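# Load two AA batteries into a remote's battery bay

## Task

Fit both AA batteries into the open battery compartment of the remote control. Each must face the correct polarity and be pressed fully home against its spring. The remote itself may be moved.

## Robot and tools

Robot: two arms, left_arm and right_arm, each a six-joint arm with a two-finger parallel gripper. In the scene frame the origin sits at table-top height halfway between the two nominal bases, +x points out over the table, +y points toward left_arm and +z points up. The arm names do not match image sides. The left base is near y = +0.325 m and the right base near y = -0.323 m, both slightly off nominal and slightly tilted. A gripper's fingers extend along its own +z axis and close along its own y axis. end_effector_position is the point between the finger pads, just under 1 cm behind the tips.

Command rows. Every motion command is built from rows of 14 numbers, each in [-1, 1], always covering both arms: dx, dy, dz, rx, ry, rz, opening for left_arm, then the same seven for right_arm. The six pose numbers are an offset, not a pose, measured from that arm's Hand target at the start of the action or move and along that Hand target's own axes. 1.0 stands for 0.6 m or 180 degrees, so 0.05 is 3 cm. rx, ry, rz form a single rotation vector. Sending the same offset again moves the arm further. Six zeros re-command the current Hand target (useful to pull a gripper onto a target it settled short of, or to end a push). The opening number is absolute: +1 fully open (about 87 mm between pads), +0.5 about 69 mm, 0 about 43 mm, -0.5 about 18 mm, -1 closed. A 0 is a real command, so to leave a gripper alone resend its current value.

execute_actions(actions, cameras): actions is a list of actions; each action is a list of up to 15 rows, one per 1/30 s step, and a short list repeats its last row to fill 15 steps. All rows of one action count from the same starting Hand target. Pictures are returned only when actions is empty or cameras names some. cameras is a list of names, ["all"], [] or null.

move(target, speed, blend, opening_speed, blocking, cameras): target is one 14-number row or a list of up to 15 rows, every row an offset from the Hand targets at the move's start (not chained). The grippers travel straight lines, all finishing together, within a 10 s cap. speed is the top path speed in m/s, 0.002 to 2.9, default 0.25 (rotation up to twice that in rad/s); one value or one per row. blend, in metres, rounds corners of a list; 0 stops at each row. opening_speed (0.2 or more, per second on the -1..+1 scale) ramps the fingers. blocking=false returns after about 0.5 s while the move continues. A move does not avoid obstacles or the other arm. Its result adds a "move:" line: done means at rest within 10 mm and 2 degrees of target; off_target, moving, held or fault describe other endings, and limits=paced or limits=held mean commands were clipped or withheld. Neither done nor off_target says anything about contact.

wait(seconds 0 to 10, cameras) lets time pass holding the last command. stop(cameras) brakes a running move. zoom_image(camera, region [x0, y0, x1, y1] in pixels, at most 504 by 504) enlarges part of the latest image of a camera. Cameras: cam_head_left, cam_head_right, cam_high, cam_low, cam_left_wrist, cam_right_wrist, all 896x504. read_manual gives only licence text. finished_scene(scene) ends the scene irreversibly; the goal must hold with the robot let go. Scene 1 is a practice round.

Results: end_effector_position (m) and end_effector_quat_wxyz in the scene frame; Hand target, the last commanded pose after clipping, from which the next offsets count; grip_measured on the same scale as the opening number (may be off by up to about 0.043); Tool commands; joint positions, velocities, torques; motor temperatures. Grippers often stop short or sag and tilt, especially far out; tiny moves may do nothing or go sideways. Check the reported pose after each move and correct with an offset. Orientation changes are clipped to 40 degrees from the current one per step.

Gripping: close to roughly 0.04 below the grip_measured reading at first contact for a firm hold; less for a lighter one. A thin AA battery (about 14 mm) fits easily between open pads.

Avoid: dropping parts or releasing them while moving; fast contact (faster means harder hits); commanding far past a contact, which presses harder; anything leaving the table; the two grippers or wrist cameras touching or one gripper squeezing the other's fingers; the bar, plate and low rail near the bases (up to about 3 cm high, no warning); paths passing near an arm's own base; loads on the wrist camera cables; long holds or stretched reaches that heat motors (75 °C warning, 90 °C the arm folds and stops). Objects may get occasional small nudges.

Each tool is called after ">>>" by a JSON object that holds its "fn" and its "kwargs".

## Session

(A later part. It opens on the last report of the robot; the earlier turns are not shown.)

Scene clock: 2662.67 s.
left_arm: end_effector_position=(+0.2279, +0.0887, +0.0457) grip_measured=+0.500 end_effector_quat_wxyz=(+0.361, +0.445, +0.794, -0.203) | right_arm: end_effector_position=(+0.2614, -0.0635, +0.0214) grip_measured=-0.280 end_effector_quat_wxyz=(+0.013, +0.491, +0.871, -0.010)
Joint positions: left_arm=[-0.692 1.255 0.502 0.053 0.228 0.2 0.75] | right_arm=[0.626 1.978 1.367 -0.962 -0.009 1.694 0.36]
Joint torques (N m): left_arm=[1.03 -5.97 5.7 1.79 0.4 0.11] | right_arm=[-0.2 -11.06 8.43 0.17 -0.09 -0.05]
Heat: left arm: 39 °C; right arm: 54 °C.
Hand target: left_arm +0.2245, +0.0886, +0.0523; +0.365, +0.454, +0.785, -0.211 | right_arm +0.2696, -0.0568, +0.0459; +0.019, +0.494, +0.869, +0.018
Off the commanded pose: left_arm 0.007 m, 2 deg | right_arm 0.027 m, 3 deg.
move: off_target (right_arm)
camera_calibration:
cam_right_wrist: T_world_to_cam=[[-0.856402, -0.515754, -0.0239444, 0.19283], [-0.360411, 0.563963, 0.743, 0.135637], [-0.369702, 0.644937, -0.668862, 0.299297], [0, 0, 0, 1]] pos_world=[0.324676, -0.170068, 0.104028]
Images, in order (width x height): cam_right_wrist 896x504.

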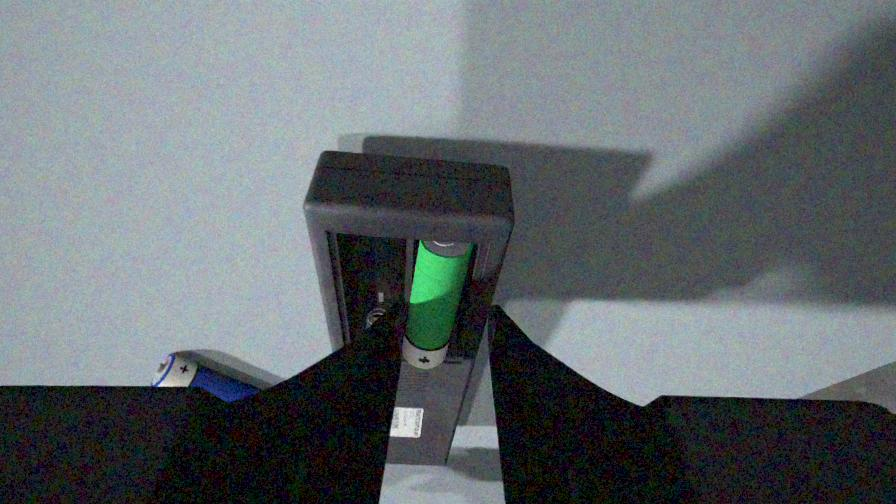

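>>> {"fn": "move", "kwargs": {"target": [[0,0,0,0,0,0,0.5,0.0,0.005,-0.008,0,0,0,-0.28],[0,0,0,0,0,0,0.5,0.0,0.005,-0.008,0,0,0,-0.48]], "speed": 0.06, "opening_speed": 0.3, "cameras": ["cam_right_wrist"]}}

>>> {"fn": "zoom_image", "kwargs": {"camera": "cam_right_wrist", "region": [310, 150, 560, 400]}}

Scene clock: 2669.40 s.
left_arm: end_effector_position=(+0.2279, +0.0887, +0.0457) grip_measured=+0.500 end_effector_quat_wxyz=(+0.361, +0.445, +0.794, -0.203) | right_arm: end_effector_position=(+0.2631, -0.0619, +0.0271) grip_measured=-0.358 end_effector_quat_wxyz=(+0.013, +0.491, +0.871, -0.010)
Joint positions: left_arm=[-0.692 1.255 0.502 0.053 0.228 0.2 0.75] | right_arm=[0.626 1.978 1.391 -0.986 -0.009 1.694 0.321]
Joint torques (N m): left_arm=[1.06 -5.97 5.72 1.79 0.38 0.13] | right_arm=[-0.35 -10.74 8.8 0.18 -0.08 -0.05]
Motor temperatures (°C): left_arm=[27 35 39 35 26 28 30] | right_arm=[26 55 38 32 30 28 27]
Heat: left arm: 39 °C; right arm: 55 °C.
Hand target: left_arm +0.2245, +0.0886, +0.0523; +0.365, +0.454, +0.785, -0.211 | right_arm +0.2719, -0.0553, +0.0508; +0.019, +0.494, +0.869, +0.018
Off the commanded pose: left_arm 0.007 m, 2 deg | right_arm 0.026 m, 3 deg.
move: off_target (right_arm); target 2's new opening was sent with right_arm's hand 0.026 m and 3 deg from that target
camera_calibration:
cam_right_wrist: T_world_to_cam=[[-0.856355, -0.51581, -0.0244344, 0.195278], [-0.36072, 0.563673, 0.74307, 0.131082], [-0.36951, 0.645146, -0.668767, 0.302735], [0, 0, 0, 1]] pos_world=[0.326375, -0.168469, 0.109828]
Images, in order (width x height): cam_right_wrist 896x504.

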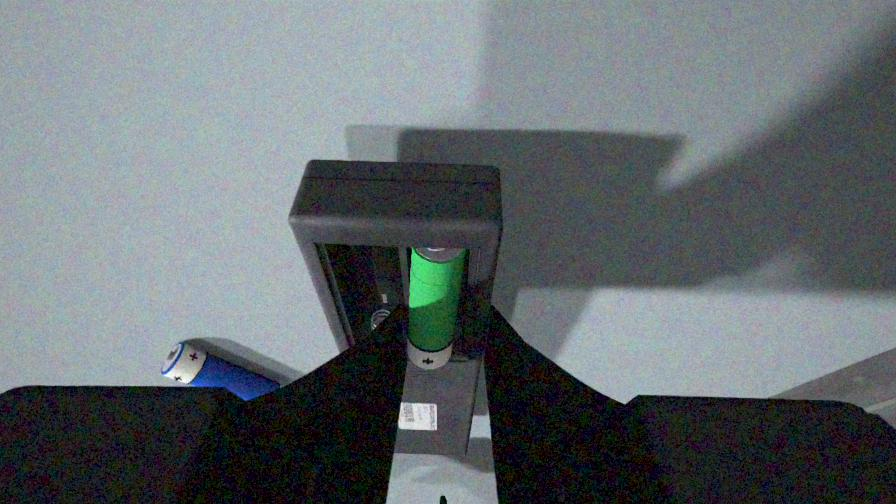

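Scaled by 2.016 from the camera's 896x504 image, which has a finer 1280x720 frame.

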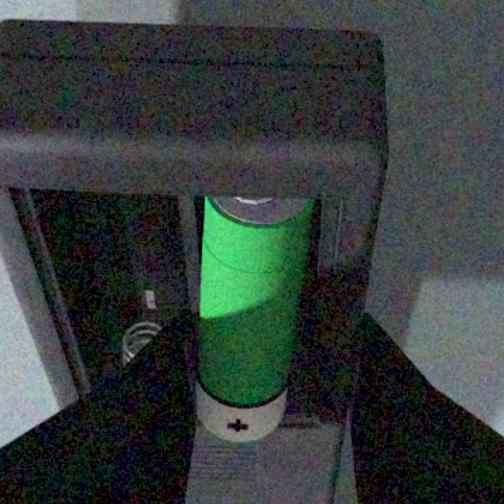

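>>> {"fn": "move", "kwargs": {"target": [-0.1295,0.0025,0.0762,0,0,0,0.5,0,0,0,0,0,0,-0.48], "speed": 0.1, "cameras": ["cam_left_wrist"]}}

>>> {"fn": "zoom_image", "kwargs": {"camera": "cam_left_wrist", "region": [350, 30, 600, 230]}}

Scene clock: 2711.53 s.
left_arm: end_effector_position=(+0.2654, +0.0212, +0.0766) grip_measured=+0.500 end_effector_quat_wxyz=(+0.363, +0.458, +0.782, -0.215) | right_arm: end_effector_position=(+0.2631, -0.0619, +0.0271) grip_measured=-0.358 end_effector_quat_wxyz=(+0.013, +0.491, +0.871, -0.010)
Joint positions: left_arm=[-0.766 1.492 0.821 -0.009 0.204 0.173 0.75] | right_arm=[0.626 1.978 1.391 -0.986 -0.009 1.694 0.321]
Joint torques (N m): left_arm=[-0.47 -4.89 8.75 1.81 -0.09 -0.16] | right_arm=[-0.31 -10.77 8.81 0.18 -0.08 -0.06]
Motor temperatures (°C): left_arm=[27 35 40 36 26 28 30] | right_arm=[26 57 39 31 29 28 28]
Heat: left arm: 40 °C; right arm: 57 °C.
Hand target: left_arm +0.2683, +0.0157, +0.0823; +0.365, +0.454, +0.785, -0.211 | right_arm +0.2719, -0.0553, +0.0508; +0.019, +0.494, +0.869, +0.018
Off the commanded pose: left_arm 0.008 m, 1 deg | right_arm 0.026 m, 3 deg.
move: off_target (right_arm)
camera_calibration:
cam_left_wrist: T_world_to_cam=[[-0.869746, -0.493444, -0.00742198, 0.243488], [-0.493436, 0.869296, 0.0290747, 0.129412], [-0.00789481, 0.0289498, -0.99955, 0.220364], [0, 0, 0, 1]] pos_world=[0.277369, 0.00127086, 0.218309]
Images, in order (width x height): cam_left_wrist 896x504.

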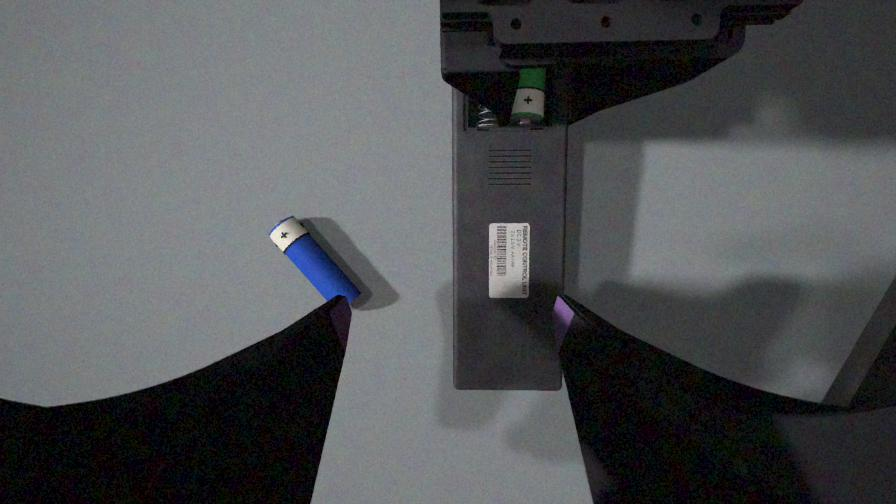

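Scaled by 2.016 from the camera's 896x504 image, which has a finer 1280x720 frame.

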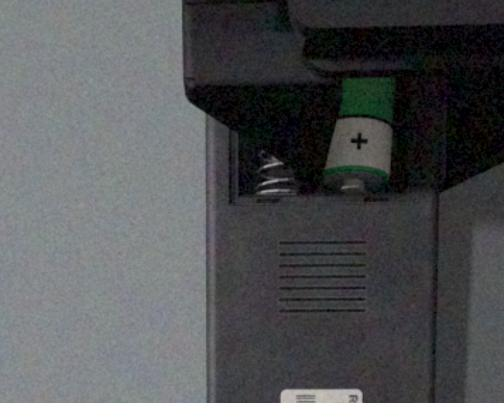

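>>> {"fn": "move", "kwargs": {"target": [[0,0,0,0,0,0,0.5,0,0,0.028,0,0,0,-0.48],[0,0,0,0,0,0,0.5,0,0,0.028,0,0,0,-0.22],[0,0,0,0,0,0,0.5,0,0,-0.06,0,0,0,-0.22],[0,0,0,0,0,0,0.5,-0.12,0,-0.16,0,0,0,-0.22]], "speed": [0.06,0.06,0.06,0.12], "opening_speed": 0.5, "cameras": ["cam_left_wrist","cam_right_wrist"]}}

>>> {"fn": "zoom_image", "kwargs": {"camera": "cam_left_wrist", "region": [420, 0, 620, 160]}}

>>> {"fn": "zoom_image", "kwargs": {"camera": "cam_right_wrist", "region": [310, 150, 520, 400]}}

Scene clock: 2753.23 s.
left_arm: end_effector_position=(+0.2654, +0.0213, +0.0765) grip_measured=+0.500 end_effector_quat_wxyz=(+0.363, +0.458, +0.782, -0.215) | right_arm: end_effector_position=(+0.3003, -0.1190, +0.1284) grip_measured=-0.220 end_effector_quat_wxyz=(+0.014, +0.493, +0.870, -0.004)
Joint positions: left_arm=[-0.766 1.492 0.821 -0.009 0.204 0.173 0.75] | right_arm=[0.424 1.909 1.692 -1.348 -0.013 1.496 0.39]
Joint torques (N m): left_arm=[-0.42 -5 8.76 1.79 -0.09 -0.13] | right_arm=[-0.73 -9.59 8.91 0.22 -0.17 -0.16]
Motor temperatures (°C): left_arm=[27 35 43 36 26 28 30] | right_arm=[26 58 40 31 29 28 28]
Heat: left arm: 43 °C; right arm: 58 °C.
Hand target: left_arm +0.2682, +0.0157, +0.0822; +0.365, +0.454, +0.785, -0.211 | right_arm +0.3037, -0.1184, +0.1478; +0.019, +0.494, +0.869, +0.018
Off the commanded pose: left_arm 0.009 m, 1 deg | right_arm 0.020 m, 3 deg.
move: off_target (right_arm)
camera_calibration:
cam_left_wrist: T_world_to_cam=[[-0.869747, -0.493442, -0.00734667, 0.243471], [-0.493431, 0.86929, 0.0293472, 0.129353], [-0.00809476, 0.0291497, -0.999542, 0.220318], [0, 0, 0, 1]] pos_world=[0.277369, 0.00127124, 0.218209]
cam_right_wrist: T_world_to_cam=[[-0.858259, -0.512041, -0.0347328, 0.202461], [-0.363592, 0.558882, 0.745286, 0.101555], [-0.362205, 0.652277, -0.665839, 0.419297], [0, 0, 0, 1]] pos_world=[0.362561, -0.226587, 0.210529]
Images, in order (width x height): cam_left_wrist 896x504, cam_right_wrist 896x504.

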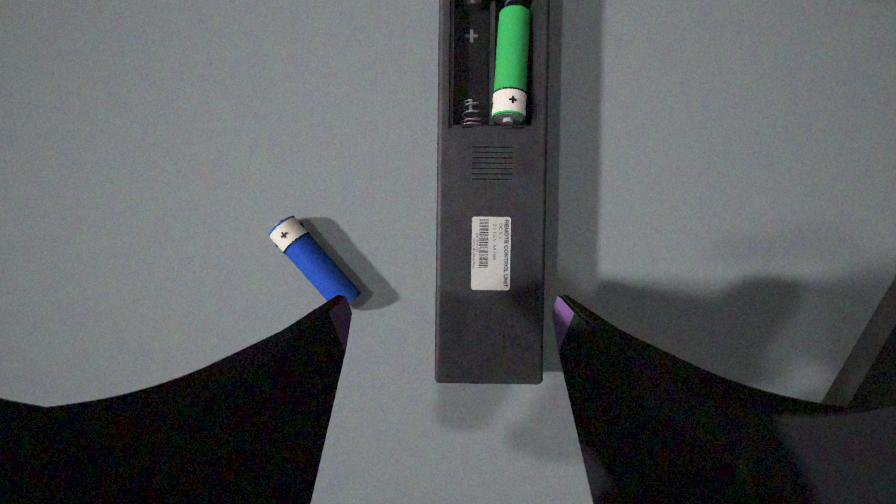

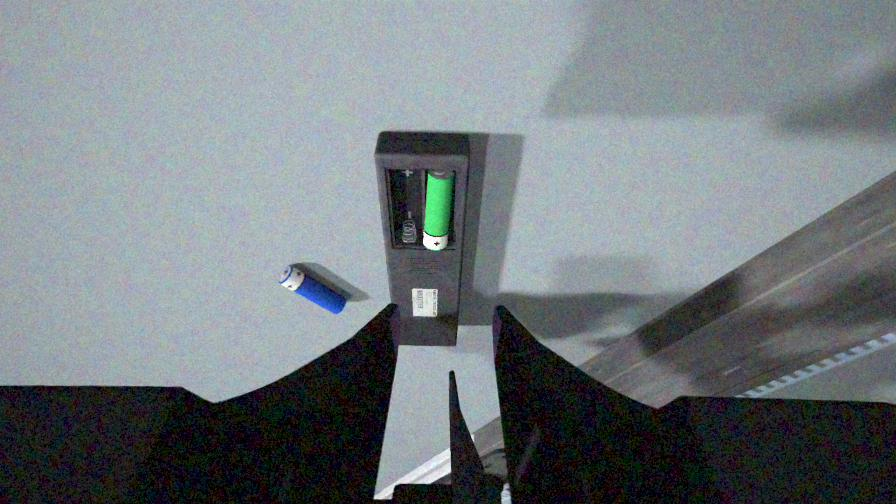

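Scaled by 2.520 from the camera's 896x504 image, which has a finer 1280x720 frame.

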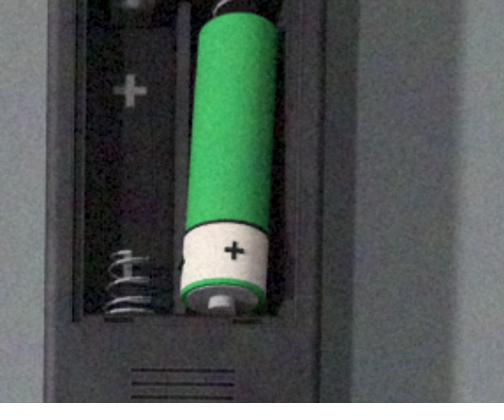

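Scaled by 2.016 from the camera's 896x504 image, which has a finer 1280x720 frame.

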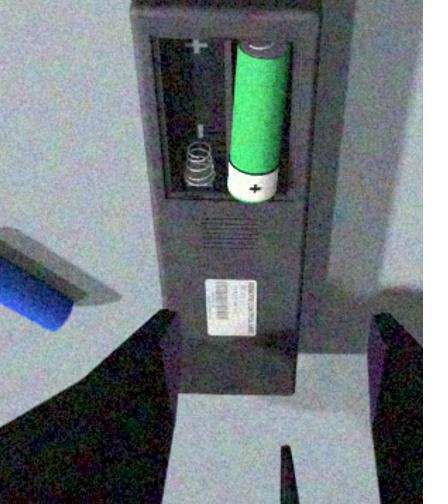

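>>> {"fn": "move", "kwargs": {"target": [[0.0063,-0.0271,-0.0074,0.0128,-0.06,0.0107,0.5,0,0,0,0,0,0,-0.22],[0.078,-0.0271,0.053,0.0128,-0.06,0.0107,0.5,0,0,0,0,0,0,-0.22]], "speed": 0.1, "cameras": ["cam_left_wrist"]}}

Scene clock: 2798.67 s.
left_arm: end_effector_position=(+0.2551, +0.0217, +0.0223) grip_measured=+0.500 end_effector_quat_wxyz=(+0.424, +0.452, +0.746, -0.244) | right_arm: end_effector_position=(+0.3003, -0.1190, +0.1284) grip_measured=-0.220 end_effector_quat_wxyz=(+0.014, +0.493, +0.870, -0.004)
Joint positions: left_arm=[-0.773 1.607 0.522 0.559 0.224 0.164 0.75] | right_arm=[0.424 1.909 1.692 -1.348 -0.013 1.496 0.39]
Joint torques (N m): left_arm=[-0.42 -4.81 4.45 2.76 0.34 -0.16] | right_arm=[-0.75 -9.58 8.91 0.22 -0.16 -0.15]
Motor temperatures (°C): left_arm=[27 35 45 37 26 28 30] | right_arm=[26 58 41 31 29 28 27]
Heat: left arm: 45 °C; right arm: 58 °C.
Hand target: left_arm +0.2512, +0.0126, +0.0260; +0.431, +0.452, +0.735, -0.263 | right_arm +0.3038, -0.1184, +0.1478; +0.019, +0.494, +0.869, +0.019
Off the commanded pose: left_arm 0.011 m, 3 deg | right_arm 0.020 m, 3 deg.
move: off_target (left_arm, right_arm)
camera_calibration:
cam_left_wrist: T_world_to_cam=[[-0.877077, -0.479546, -0.0277861, 0.236295], [-0.473098, 0.872402, -0.122852, 0.123601], [0.0831539, -0.0946052, -0.992036, 0.145255], [0, 0, 0, 1]] pos_world=[0.253646, 0.0192261, 0.165849]
Images, in order (width x height): cam_left_wrist 896x504.

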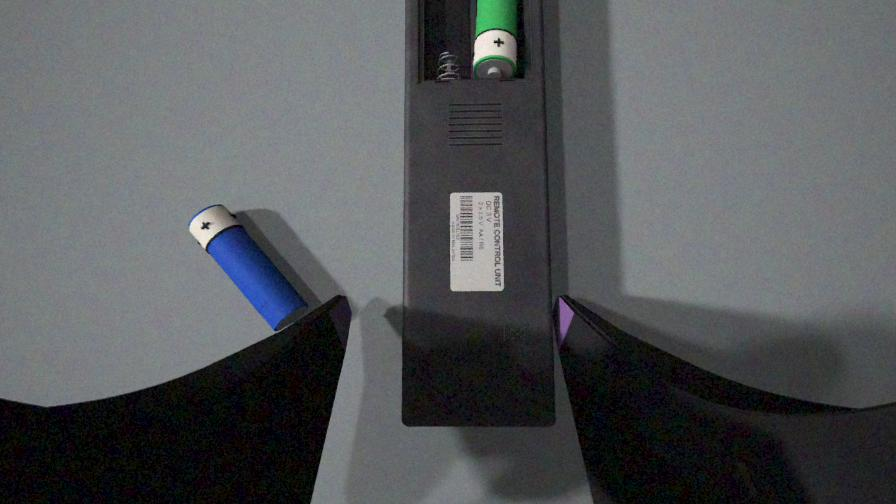

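>>> {"fn": "move", "kwargs": {"target": [[0,-0.0133,0,0,0,0,0.5,0,0,0,0,0,0,-0.22],[0,-0.0133,0,0,0,0,0.03,0,0,0,0,0,0,-0.22]], "speed": 0.06, "opening_speed": 0.5, "cameras": ["cam_left_wrist","cam_right_wrist"]}}

>>> {"fn": "zoom_image", "kwargs": {"camera": "cam_left_wrist", "region": [390, 0, 560, 110]}}

>>> {"fn": "zoom_image", "kwargs": {"camera": "cam_right_wrist", "region": [360, 120, 500, 270]}}

Scene clock: 2813.30 s.
left_arm: end_effector_position=(+0.2434, +0.0159, +0.0201) grip_measured=+0.080 end_effector_quat_wxyz=(+0.417, +0.457, +0.743, -0.254) | right_arm: end_effector_position=(+0.3003, -0.1190, +0.1284) grip_measured=-0.220 end_effector_quat_wxyz=(+0.014, +0.493, +0.870, -0.004)
Joint positions: left_arm=[-0.804 1.607 0.511 0.567 0.224 0.149 0.54] | right_arm=[0.424 1.909 1.692 -1.348 -0.013 1.496 0.39]
Joint torques (N m): left_arm=[-0.38 -5.19 4.42 2.76 0.08 -0.16] | right_arm=[-0.72 -9.62 8.91 0.22 -0.16 -0.14]
Motor temperatures (°C): left_arm=[27 35 44 41 26 28 30] | right_arm=[26 58 42 31 29 28 27]
Heat: left arm: 44 °C; right arm: 58 °C.
Hand target: left_arm +0.2441, +0.0090, +0.0260; +0.431, +0.452, +0.735, -0.263 | right_arm +0.3038, -0.1184, +0.1478; +0.019, +0.494, +0.869, +0.019
Off the commanded pose: left_arm 0.009 m, 2 deg | right_arm 0.020 m, 3 deg.
move: off_target (right_arm)
camera_calibration:
cam_left_wrist: T_world_to_cam=[[-0.888073, -0.459509, -0.0133083, 0.225277], [-0.454769, 0.882405, -0.120611, 0.118224], [0.0671651, -0.101059, -0.992611, 0.147469], [0, 0, 0, 1]] pos_world=[0.243922, 0.0140982, 0.163636]
cam_right_wrist: T_world_to_cam=[[-0.858259, -0.512041, -0.0347328, 0.202461], [-0.363592, 0.558882, 0.745286, 0.101555], [-0.362205, 0.652277, -0.665839, 0.419297], [0, 0, 0, 1]] pos_world=[0.362561, -0.226587, 0.210529]
Images, in order (width x height): cam_left_wrist 896x504, cam_right_wrist 896x504.

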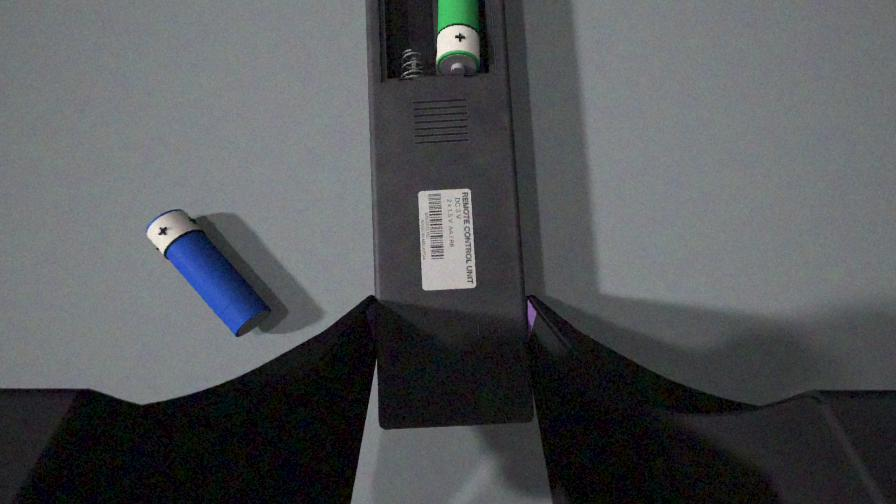

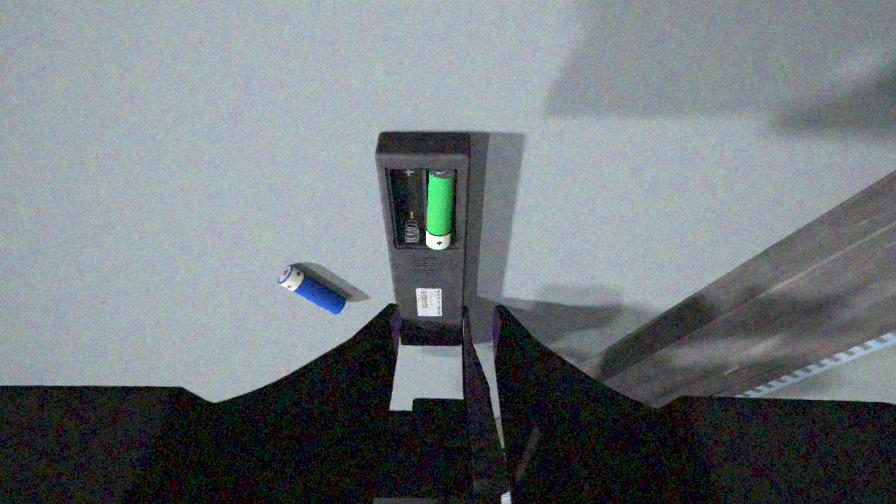

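Scaled by 2.965 from the camera's 896x504 image, which has a finer 1280x720 frame.

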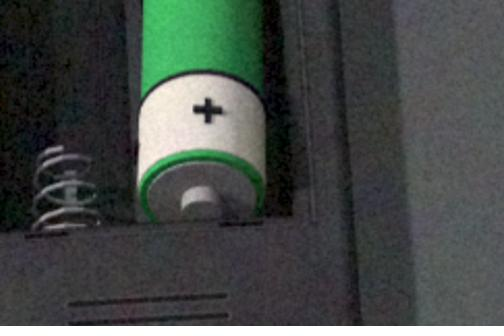

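Scaled by 3.360 from the camera's 896x504 image, which has a finer 1280x720 frame.

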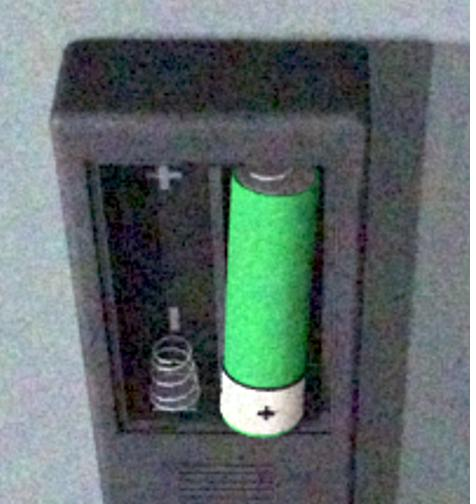

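>>> {"fn": "move", "kwargs": {"target": [[0,0,0,0,0,0,0.03,0.1093,0.017,0.09,0,0,0,-0.42],[0,0,0,0,0,0,0.03,0.1093,0.017,0.149,0,0,0,-0.42]], "speed": 0.1, "opening_speed": 0.5, "cameras": ["cam_right_wrist"]}}

>>> {"fn": "zoom_image", "kwargs": {"camera": "cam_right_wrist", "region": [310, 150, 560, 400]}}

Scene clock: 2830.53 s.
left_arm: end_effector_position=(+0.2434, +0.0159, +0.0201) grip_measured=+0.080 end_effector_quat_wxyz=(+0.417, +0.457, +0.743, -0.254) | right_arm: end_effector_position=(+0.2783, -0.0600, +0.0545) grip_measured=-0.420 end_effector_quat_wxyz=(+0.017, +0.486, +0.874, +0.003)
Joint positions: left_arm=[-0.804 1.607 0.511 0.567 0.224 0.149 0.54] | right_arm=[0.6 1.973 1.496 -1.068 -0.013 1.658 0.29]
Joint torques (N m): left_arm=[-0.36 -5.18 4.48 2.74 0.07 -0.15] | right_arm=[0.14 -8.14 5.65 0.62 -0.06 0.1]
Motor temperatures (°C): left_arm=[27 35 43 42 26 28 30] | right_arm=[26 57 42 31 29 28 27]
Heat: left arm: 43 °C; right arm: 57 °C.
Hand target: left_arm +0.2441, +0.0090, +0.0260; +0.431, +0.452, +0.735, -0.263 | right_arm +0.2836, -0.0557, +0.0580; +0.019, +0.494, +0.869, +0.019
Off the commanded pose: left_arm 0.009 m, 2 deg | right_arm 0.008 m, 2 deg.
move: done
camera_calibration:
cam_right_wrist: T_world_to_cam=[[-0.84955, -0.525057, -0.0507993, 0.208926], [-0.381528, 0.545091, 0.746534, 0.119667], [-0.364282, 0.653599, -0.663405, 0.324165], [0, 0, 0, 1]] pos_world=[0.341237, -0.167405, 0.136331]
Images, in order (width x height): cam_right_wrist 896x504.

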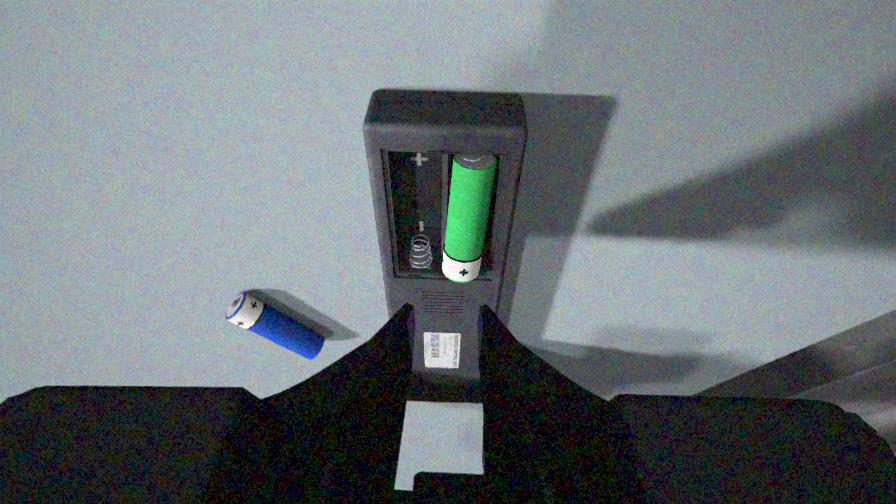

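Scaled by 2.016 from the camera's 896x504 image, which has a finer 1280x720 frame.

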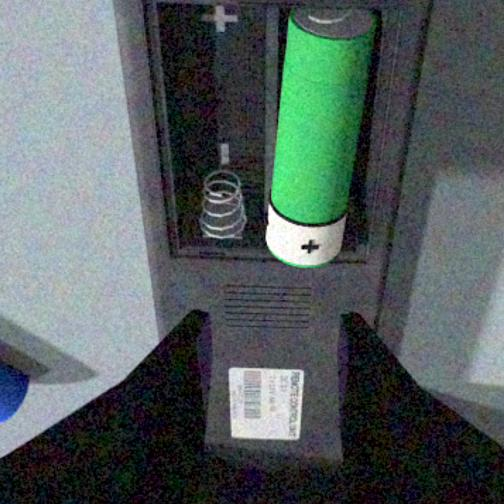

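>>> {"fn": "move", "kwargs": {"target": [[0,0,0,0,0,0,0.03,0.0067,-0.0092,0.012,0,0,0,-0.42],[0,0,0,0,0,0,0.03,0.0067,-0.0092,0.040,0,0,0,-0.42]], "speed": 0.06, "opening_speed": 0.5, "cameras": ["cam_right_wrist","cam_left_wrist"]}}

>>> {"fn": "zoom_image", "kwargs": {"camera": "cam_right_wrist", "region": [310, 150, 560, 400]}}

>>> {"fn": "zoom_image", "kwargs": {"camera": "cam_left_wrist", "region": [390, 0, 560, 110]}}

Scene clock: 2843.00 s.
left_arm: end_effector_position=(+0.2434, +0.0159, +0.0201) grip_measured=+0.080 end_effector_quat_wxyz=(+0.417, +0.457, +0.743, -0.254) | right_arm: end_effector_position=(+0.2741, -0.0593, +0.0321) grip_measured=-0.420 end_effector_quat_wxyz=(+0.018, +0.487, +0.873, +0.006)
Joint positions: left_arm=[-0.804 1.607 0.511 0.567 0.224 0.149 0.54] | right_arm=[0.611 1.981 1.414 -0.974 -0.013 1.671 0.29]
Joint torques (N m): left_arm=[-0.39 -5.24 4.45 2.74 0.05 -0.16] | right_arm=[0.35 -7.84 5.38 0.63 -0.04 0.1]
Motor temperatures (°C): left_arm=[27 35 42 43 26 28 31] | right_arm=[26 55 41 31 29 28 27]
Heat: left arm: 43 °C; right arm: 55 °C.
Hand target: left_arm +0.2441, +0.0090, +0.0260; +0.431, +0.452, +0.735, -0.263 | right_arm +0.2780, -0.0548, +0.0337; +0.019, +0.494, +0.869, +0.018
Off the commanded pose: left_arm 0.009 m, 2 deg | right_arm 0.006 m, 2 deg.
move: done
camera_calibration:
cam_left_wrist: T_world_to_cam=[[-0.888073, -0.459509, -0.0133083, 0.225277], [-0.454769, 0.882405, -0.120611, 0.118224], [0.0671651, -0.101059, -0.992611, 0.147469], [0, 0, 0, 1]] pos_world=[0.243922, 0.0140982, 0.163636]
cam_right_wrist: T_world_to_cam=[[-0.850776, -0.52251, -0.0562432, 0.205172], [-0.383149, 0.543465, 0.746889, 0.134719], [-0.359691, 0.656985, -0.662566, 0.306251], [0, 0, 0, 1]] pos_world=[0.336328, -0.167213, 0.113831]
Images, in order (width x height): cam_left_wrist 896x504, cam_right_wrist 896x504.

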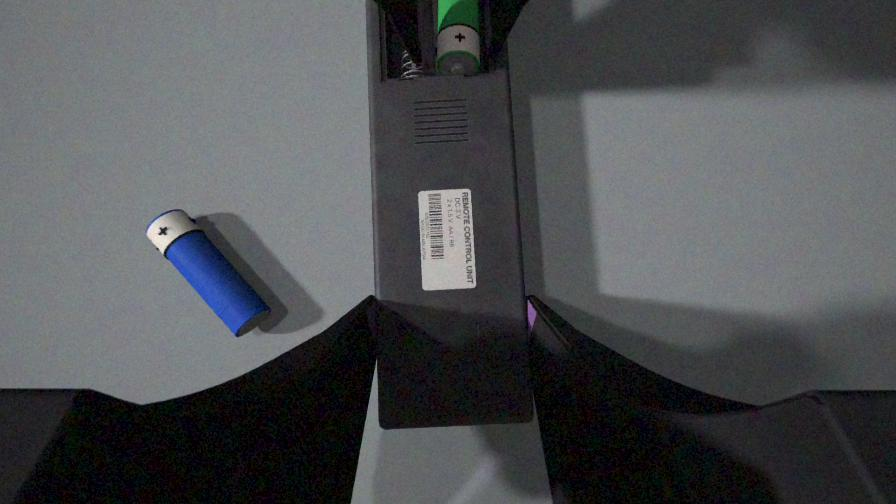

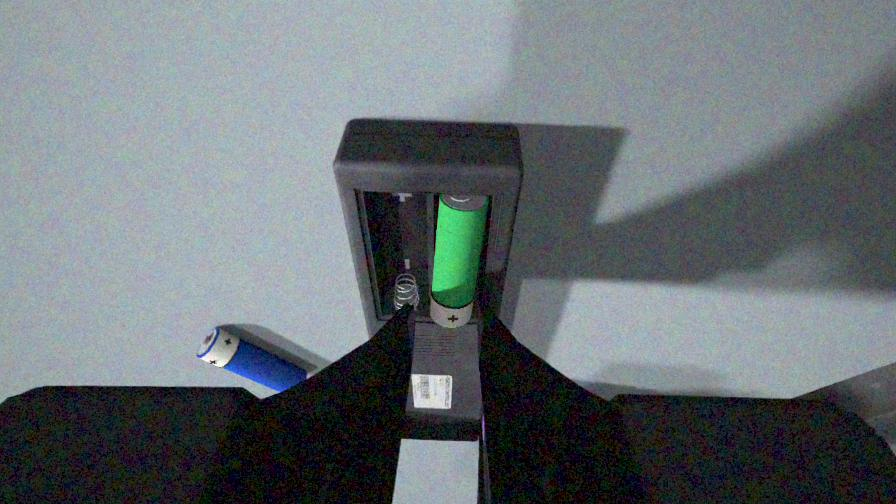

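Scaled by 2.016 from the camera's 896x504 image, which has a finer 1280x720 frame.

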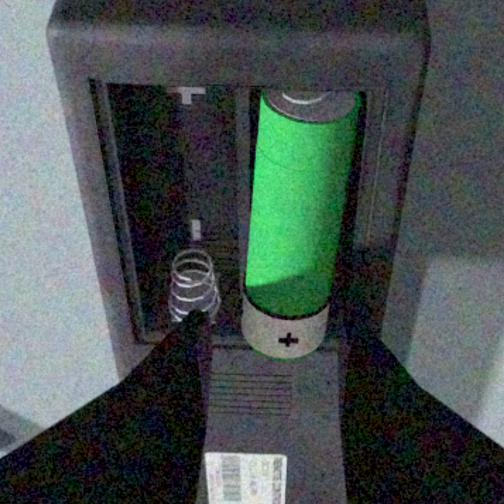

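Scaled by 2.965 from the camera's 896x504 image, which has a finer 1280x720 frame.

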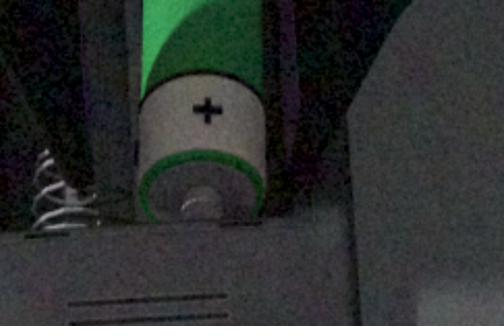

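>>> {"fn": "move", "kwargs": {"target": [[0,0,0,0,0,0,0.03,0.002,-0.002,0.007,0,0,0,-0.42],[0,0,0,0,0,0,0.03,0.002,-0.002,0.007,0,0,0,-0.7],[0,0,0,0,0,0,0.03,0.002,-0.012,0.007,0,0,0,-0.7]], "speed": 0.06, "opening_speed": 0.5, "cameras": ["cam_right_wrist","cam_left_wrist"]}}

>>> {"fn": "zoom_image", "kwargs": {"camera": "cam_right_wrist", "region": [310, 150, 560, 400]}}

>>> {"fn": "zoom_image", "kwargs": {"camera": "cam_left_wrist", "region": [390, 0, 560, 110]}}

Scene clock: 2858.93 s.
left_arm: end_effector_position=(+0.2435, +0.0160, +0.0201) grip_measured=+0.080 end_effector_quat_wxyz=(+0.417, +0.457, +0.743, -0.254) | right_arm: end_effector_position=(+0.2722, -0.0588, +0.0290) grip_measured=-0.619 end_effector_quat_wxyz=(+0.020, +0.489, +0.872, +0.011)
Joint positions: left_arm=[-0.804 1.607 0.511 0.567 0.223 0.149 0.54] | right_arm=[0.616 1.97 1.385 -0.944 -0.013 1.682 0.191]
Joint torques (N m): left_arm=[-0.38 -5.18 4.46 2.73 0.06 -0.14] | right_arm=[0.53 -8.44 3.84 0.64 -0.03 0.05]
Heat: left arm: 44 °C; right arm: 53 °C.
Hand target: left_arm +0.2440, +0.0090, +0.0259; +0.431, +0.452, +0.735, -0.262 | right_arm +0.2715, -0.0574, +0.0291; +0.019, +0.494, +0.869, +0.018
Off the commanded pose: left_arm 0.009 m, 2 deg | right_arm 0.002 m, 1 deg.
move: done
camera_calibration:
cam_left_wrist: T_world_to_cam=[[-0.88778, -0.460066, -0.013632, 0.225356], [-0.455297, 0.882149, -0.120493, 0.118382], [0.0674599, -0.100764, -0.992621, 0.147388], [0, 0, 0, 1]] pos_world=[0.244023, 0.0140992, 0.163637]
cam_right_wrist: T_world_to_cam=[[-0.852997, -0.517574, -0.0671852, 0.204887], [-0.386534, 0.53998, 0.747672, 0.136746], [-0.350697, 0.663731, -0.660661, 0.301075], [0, 0, 0, 1]] pos_world=[0.333211, -0.167629, 0.110432]
Images, in order (width x height): cam_left_wrist 896x504, cam_right_wrist 896x504.

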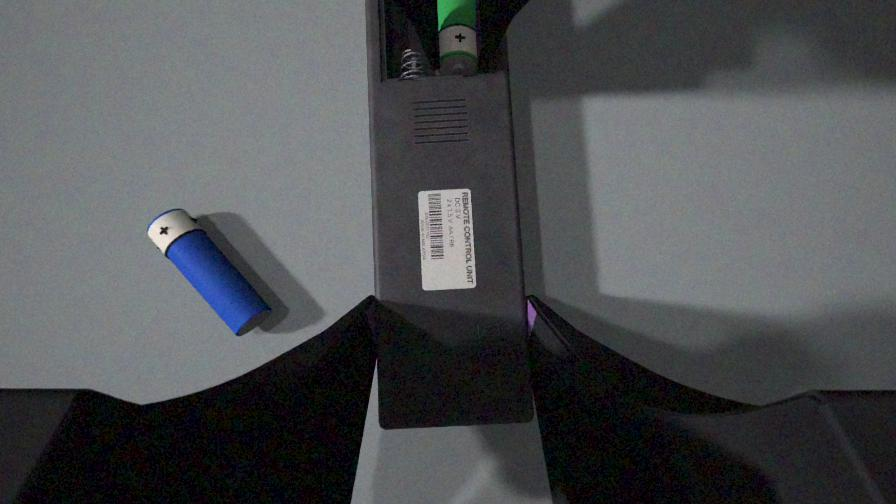

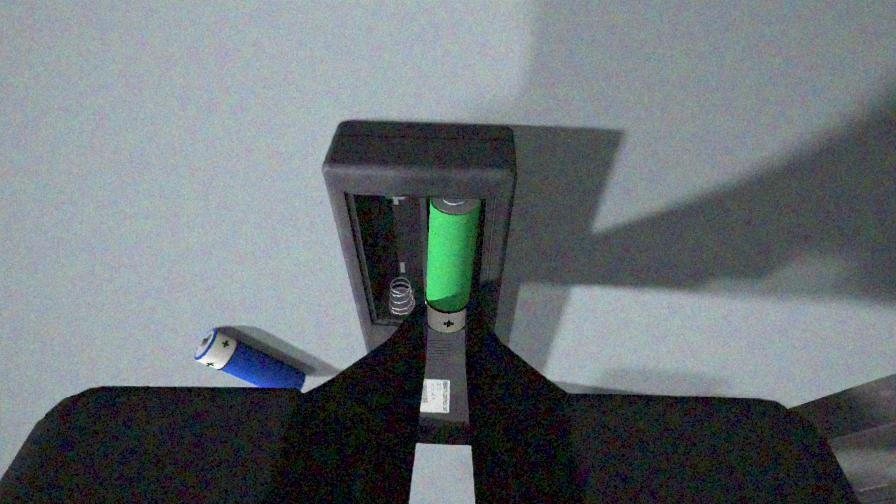

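Scaled by 2.016 from the camera's 896x504 image, which has a finer 1280x720 frame.

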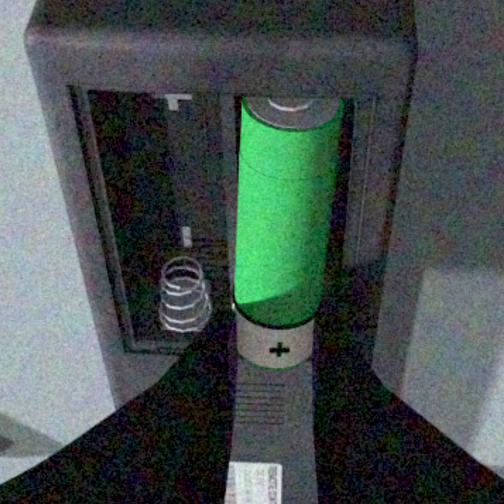

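Scaled by 2.965 from the camera's 896x504 image, which has a finer 1280x720 frame.

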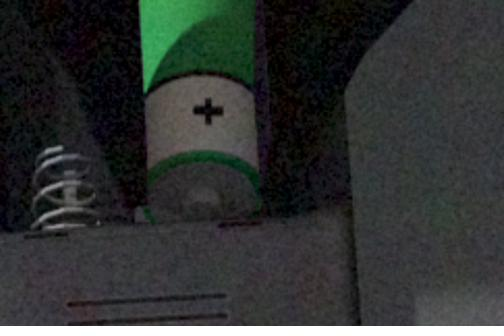

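>>> {"fn": "move", "kwargs": {"target": [[0,0,0,0,0,0,0.03,0,-0.02,0,0,0,0,-0.72],[0,0,0,0,0,0,0.03,0,-0.02,0.03,0,0,0,-0.72]], "speed": 0.06, "opening_speed": 0.5, "cameras": ["cam_right_wrist","cam_left_wrist"]}}

>>> {"fn": "zoom_image", "kwargs": {"camera": "cam_right_wrist", "region": [310, 150, 560, 400]}}

>>> {"fn": "zoom_image", "kwargs": {"camera": "cam_left_wrist", "region": [390, 0, 560, 110]}}

Scene clock: 2870.37 s.
left_arm: end_effector_position=(+0.2435, +0.0160, +0.0201) grip_measured=+0.080 end_effector_quat_wxyz=(+0.417, +0.457, +0.743, -0.254) | right_arm: end_effector_position=(+0.2707, -0.0602, +0.0274) grip_measured=-0.619 end_effector_quat_wxyz=(+0.024, +0.494, +0.868, +0.037)
Joint positions: left_arm=[-0.804 1.607 0.511 0.567 0.223 0.149 0.54] | right_arm=[0.61 1.921 1.302 -0.86 -0.026 1.689 0.19]
Joint torques (N m): left_arm=[-0.46 -5.26 4.38 2.75 0.08 -0.14] | right_arm=[0.75 -5.33 2.36 0.72 0.11 0.02]
Heat: left arm: 44 °C; right arm: 53 °C.
Hand target: left_arm +0.2440, +0.0090, +0.0259; +0.431, +0.452, +0.735, -0.262 | right_arm +0.2621, -0.0633, +0.0106; +0.019, +0.494, +0.869, +0.018
Off the commanded pose: left_arm 0.009 m, 2 deg | right_arm 0.019 m, 2 deg.
move: off_target (right_arm)
camera_calibration:
cam_left_wrist: T_world_to_cam=[[-0.88778, -0.460066, -0.013632, 0.225356], [-0.455297, 0.882149, -0.120493, 0.118382], [0.0674599, -0.100764, -0.992621, 0.147388], [0, 0, 0, 1]] pos_world=[0.244023, 0.0140992, 0.163637]
cam_right_wrist: T_world_to_cam=[[-0.855593, -0.504544, -0.115742, 0.205502], [-0.405178, 0.513585, 0.756347, 0.141345], [-0.322167, 0.694021, -0.64385, 0.294092], [0, 0, 0, 1]] pos_world=[0.327843, -0.173014, 0.106231]
Images, in order (width x height): cam_left_wrist 896x504, cam_right_wrist 896x504.

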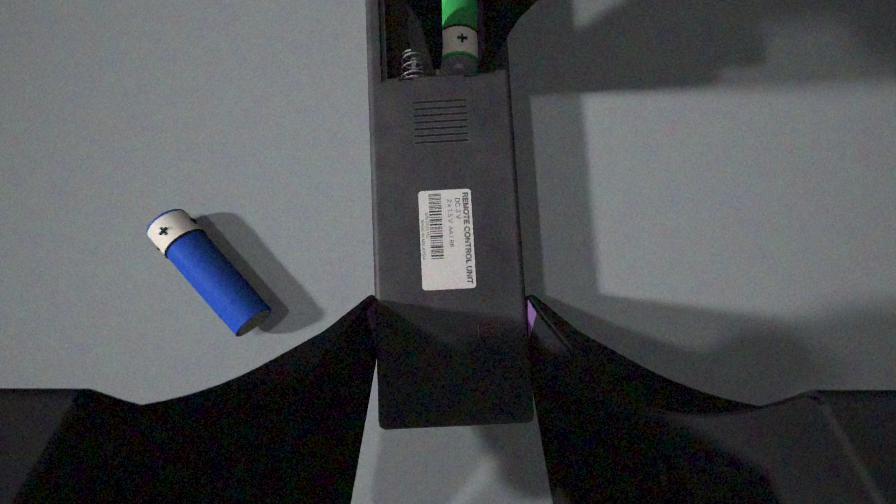

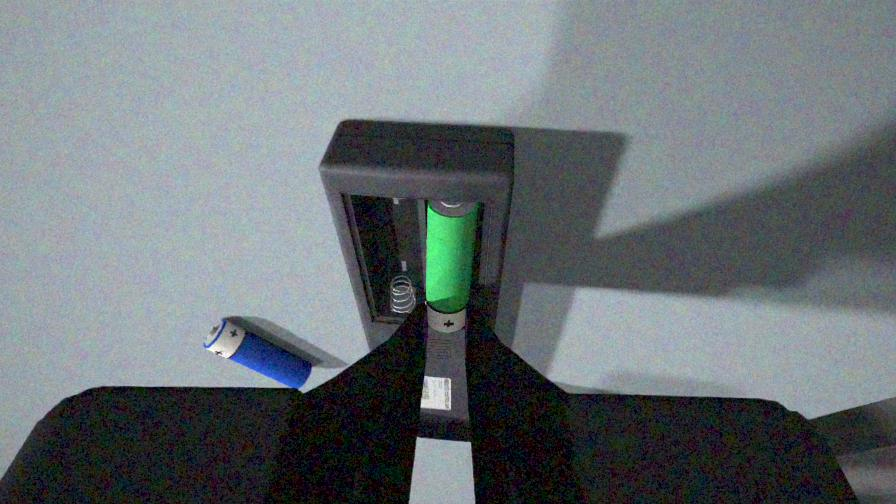

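Scaled by 2.016 from the camera's 896x504 image, which has a finer 1280x720 frame.

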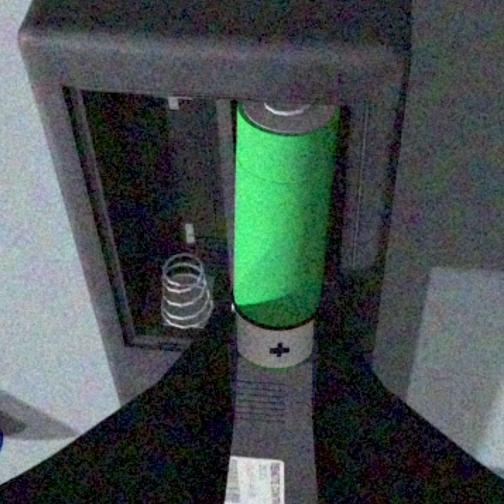

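Scaled by 2.965 from the camera's 896x504 image, which has a finer 1280x720 frame.

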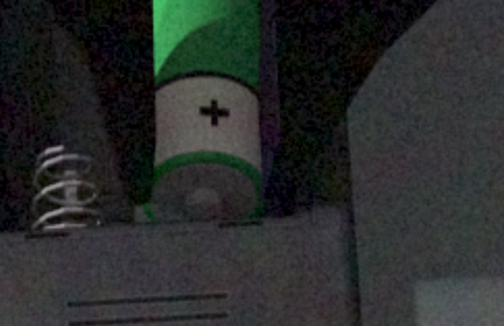

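>>> {"fn": "move", "kwargs": {"target": [0,0,0,0,0,0,0.03,0,-0.012,0.035,0,0,0,-0.74], "speed": 0.06, "opening_speed": 0.5, "cameras": ["cam_right_wrist","cam_left_wrist"]}}

>>> {"fn": "zoom_image", "kwargs": {"camera": "cam_left_wrist", "region": [390, 0, 560, 110]}}

Scene clock: 2876.73 s.
left_arm: end_effector_position=(+0.2435, +0.0160, +0.0201) grip_measured=+0.080 end_effector_quat_wxyz=(+0.417, +0.457, +0.743, -0.254) | right_arm: end_effector_position=(+0.2700, -0.0606, +0.0262) grip_measured=-0.619 end_effector_quat_wxyz=(+0.032, +0.494, +0.867, +0.056)
Joint positions: left_arm=[-0.804 1.607 0.511 0.567 0.223 0.149 0.54] | right_arm=[0.61 1.886 1.243 -0.794 -0.027 1.691 0.191]
Joint torques (N m): left_arm=[-0.39 -5.23 4.48 2.73 0.07 -0.16] | right_arm=[1.02 -1.92 0.8 0.95 0.14 0.02]
Heat: left arm: 44 °C; right arm: 52 °C.
Hand target: left_arm +0.2440, +0.0090, +0.0259; +0.431, +0.452, +0.735, -0.262 | right_arm +0.2570, -0.0667, -0.0108; +0.019, +0.494, +0.869, +0.018
Off the commanded pose: left_arm 0.009 m, 2 deg | right_arm 0.040 m, 5 deg.
move: off_target (right_arm)
camera_calibration:
cam_left_wrist: T_world_to_cam=[[-0.88778, -0.460066, -0.013632, 0.225356], [-0.455297, 0.882149, -0.120493, 0.118382], [0.0674599, -0.100764, -0.992621, 0.147388], [0, 0, 0, 1]] pos_world=[0.244023, 0.0140992, 0.163637]
cam_right_wrist: T_world_to_cam=[[-0.851152, -0.500893, -0.156992, 0.204809], [-0.429874, 0.493494, 0.75609, 0.147609], [-0.301246, 0.711034, -0.635359, 0.288468], [0, 0, 0, 1]] pos_world=[0.324677, -0.175368, 0.103828]
Images, in order (width x height): cam_left_wrist 896x504, cam_right_wrist 896x504.

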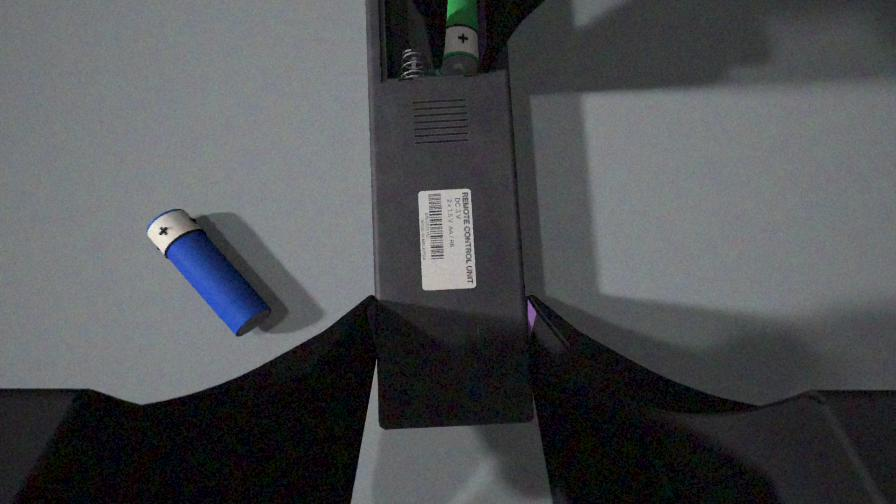

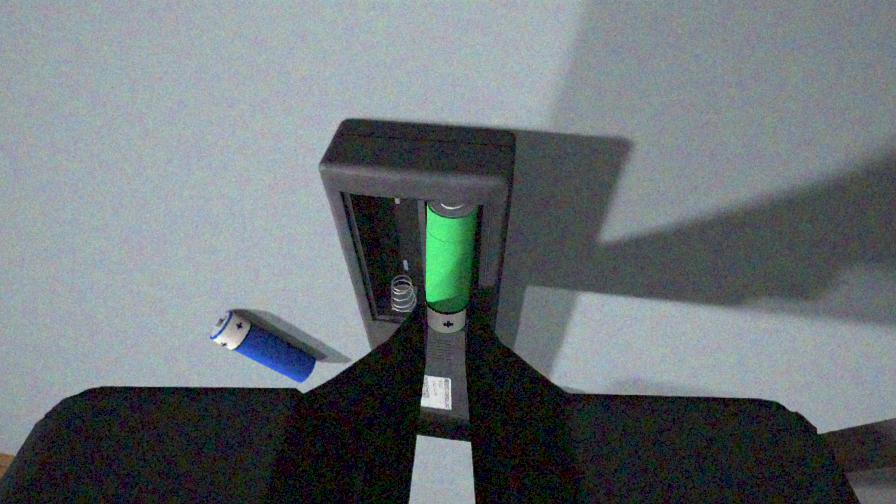

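Scaled by 2.965 from the camera's 896x504 image, which has a finer 1280x720 frame.

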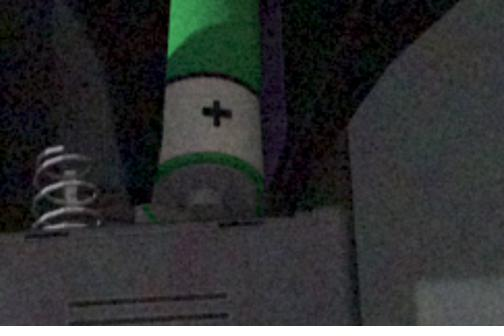

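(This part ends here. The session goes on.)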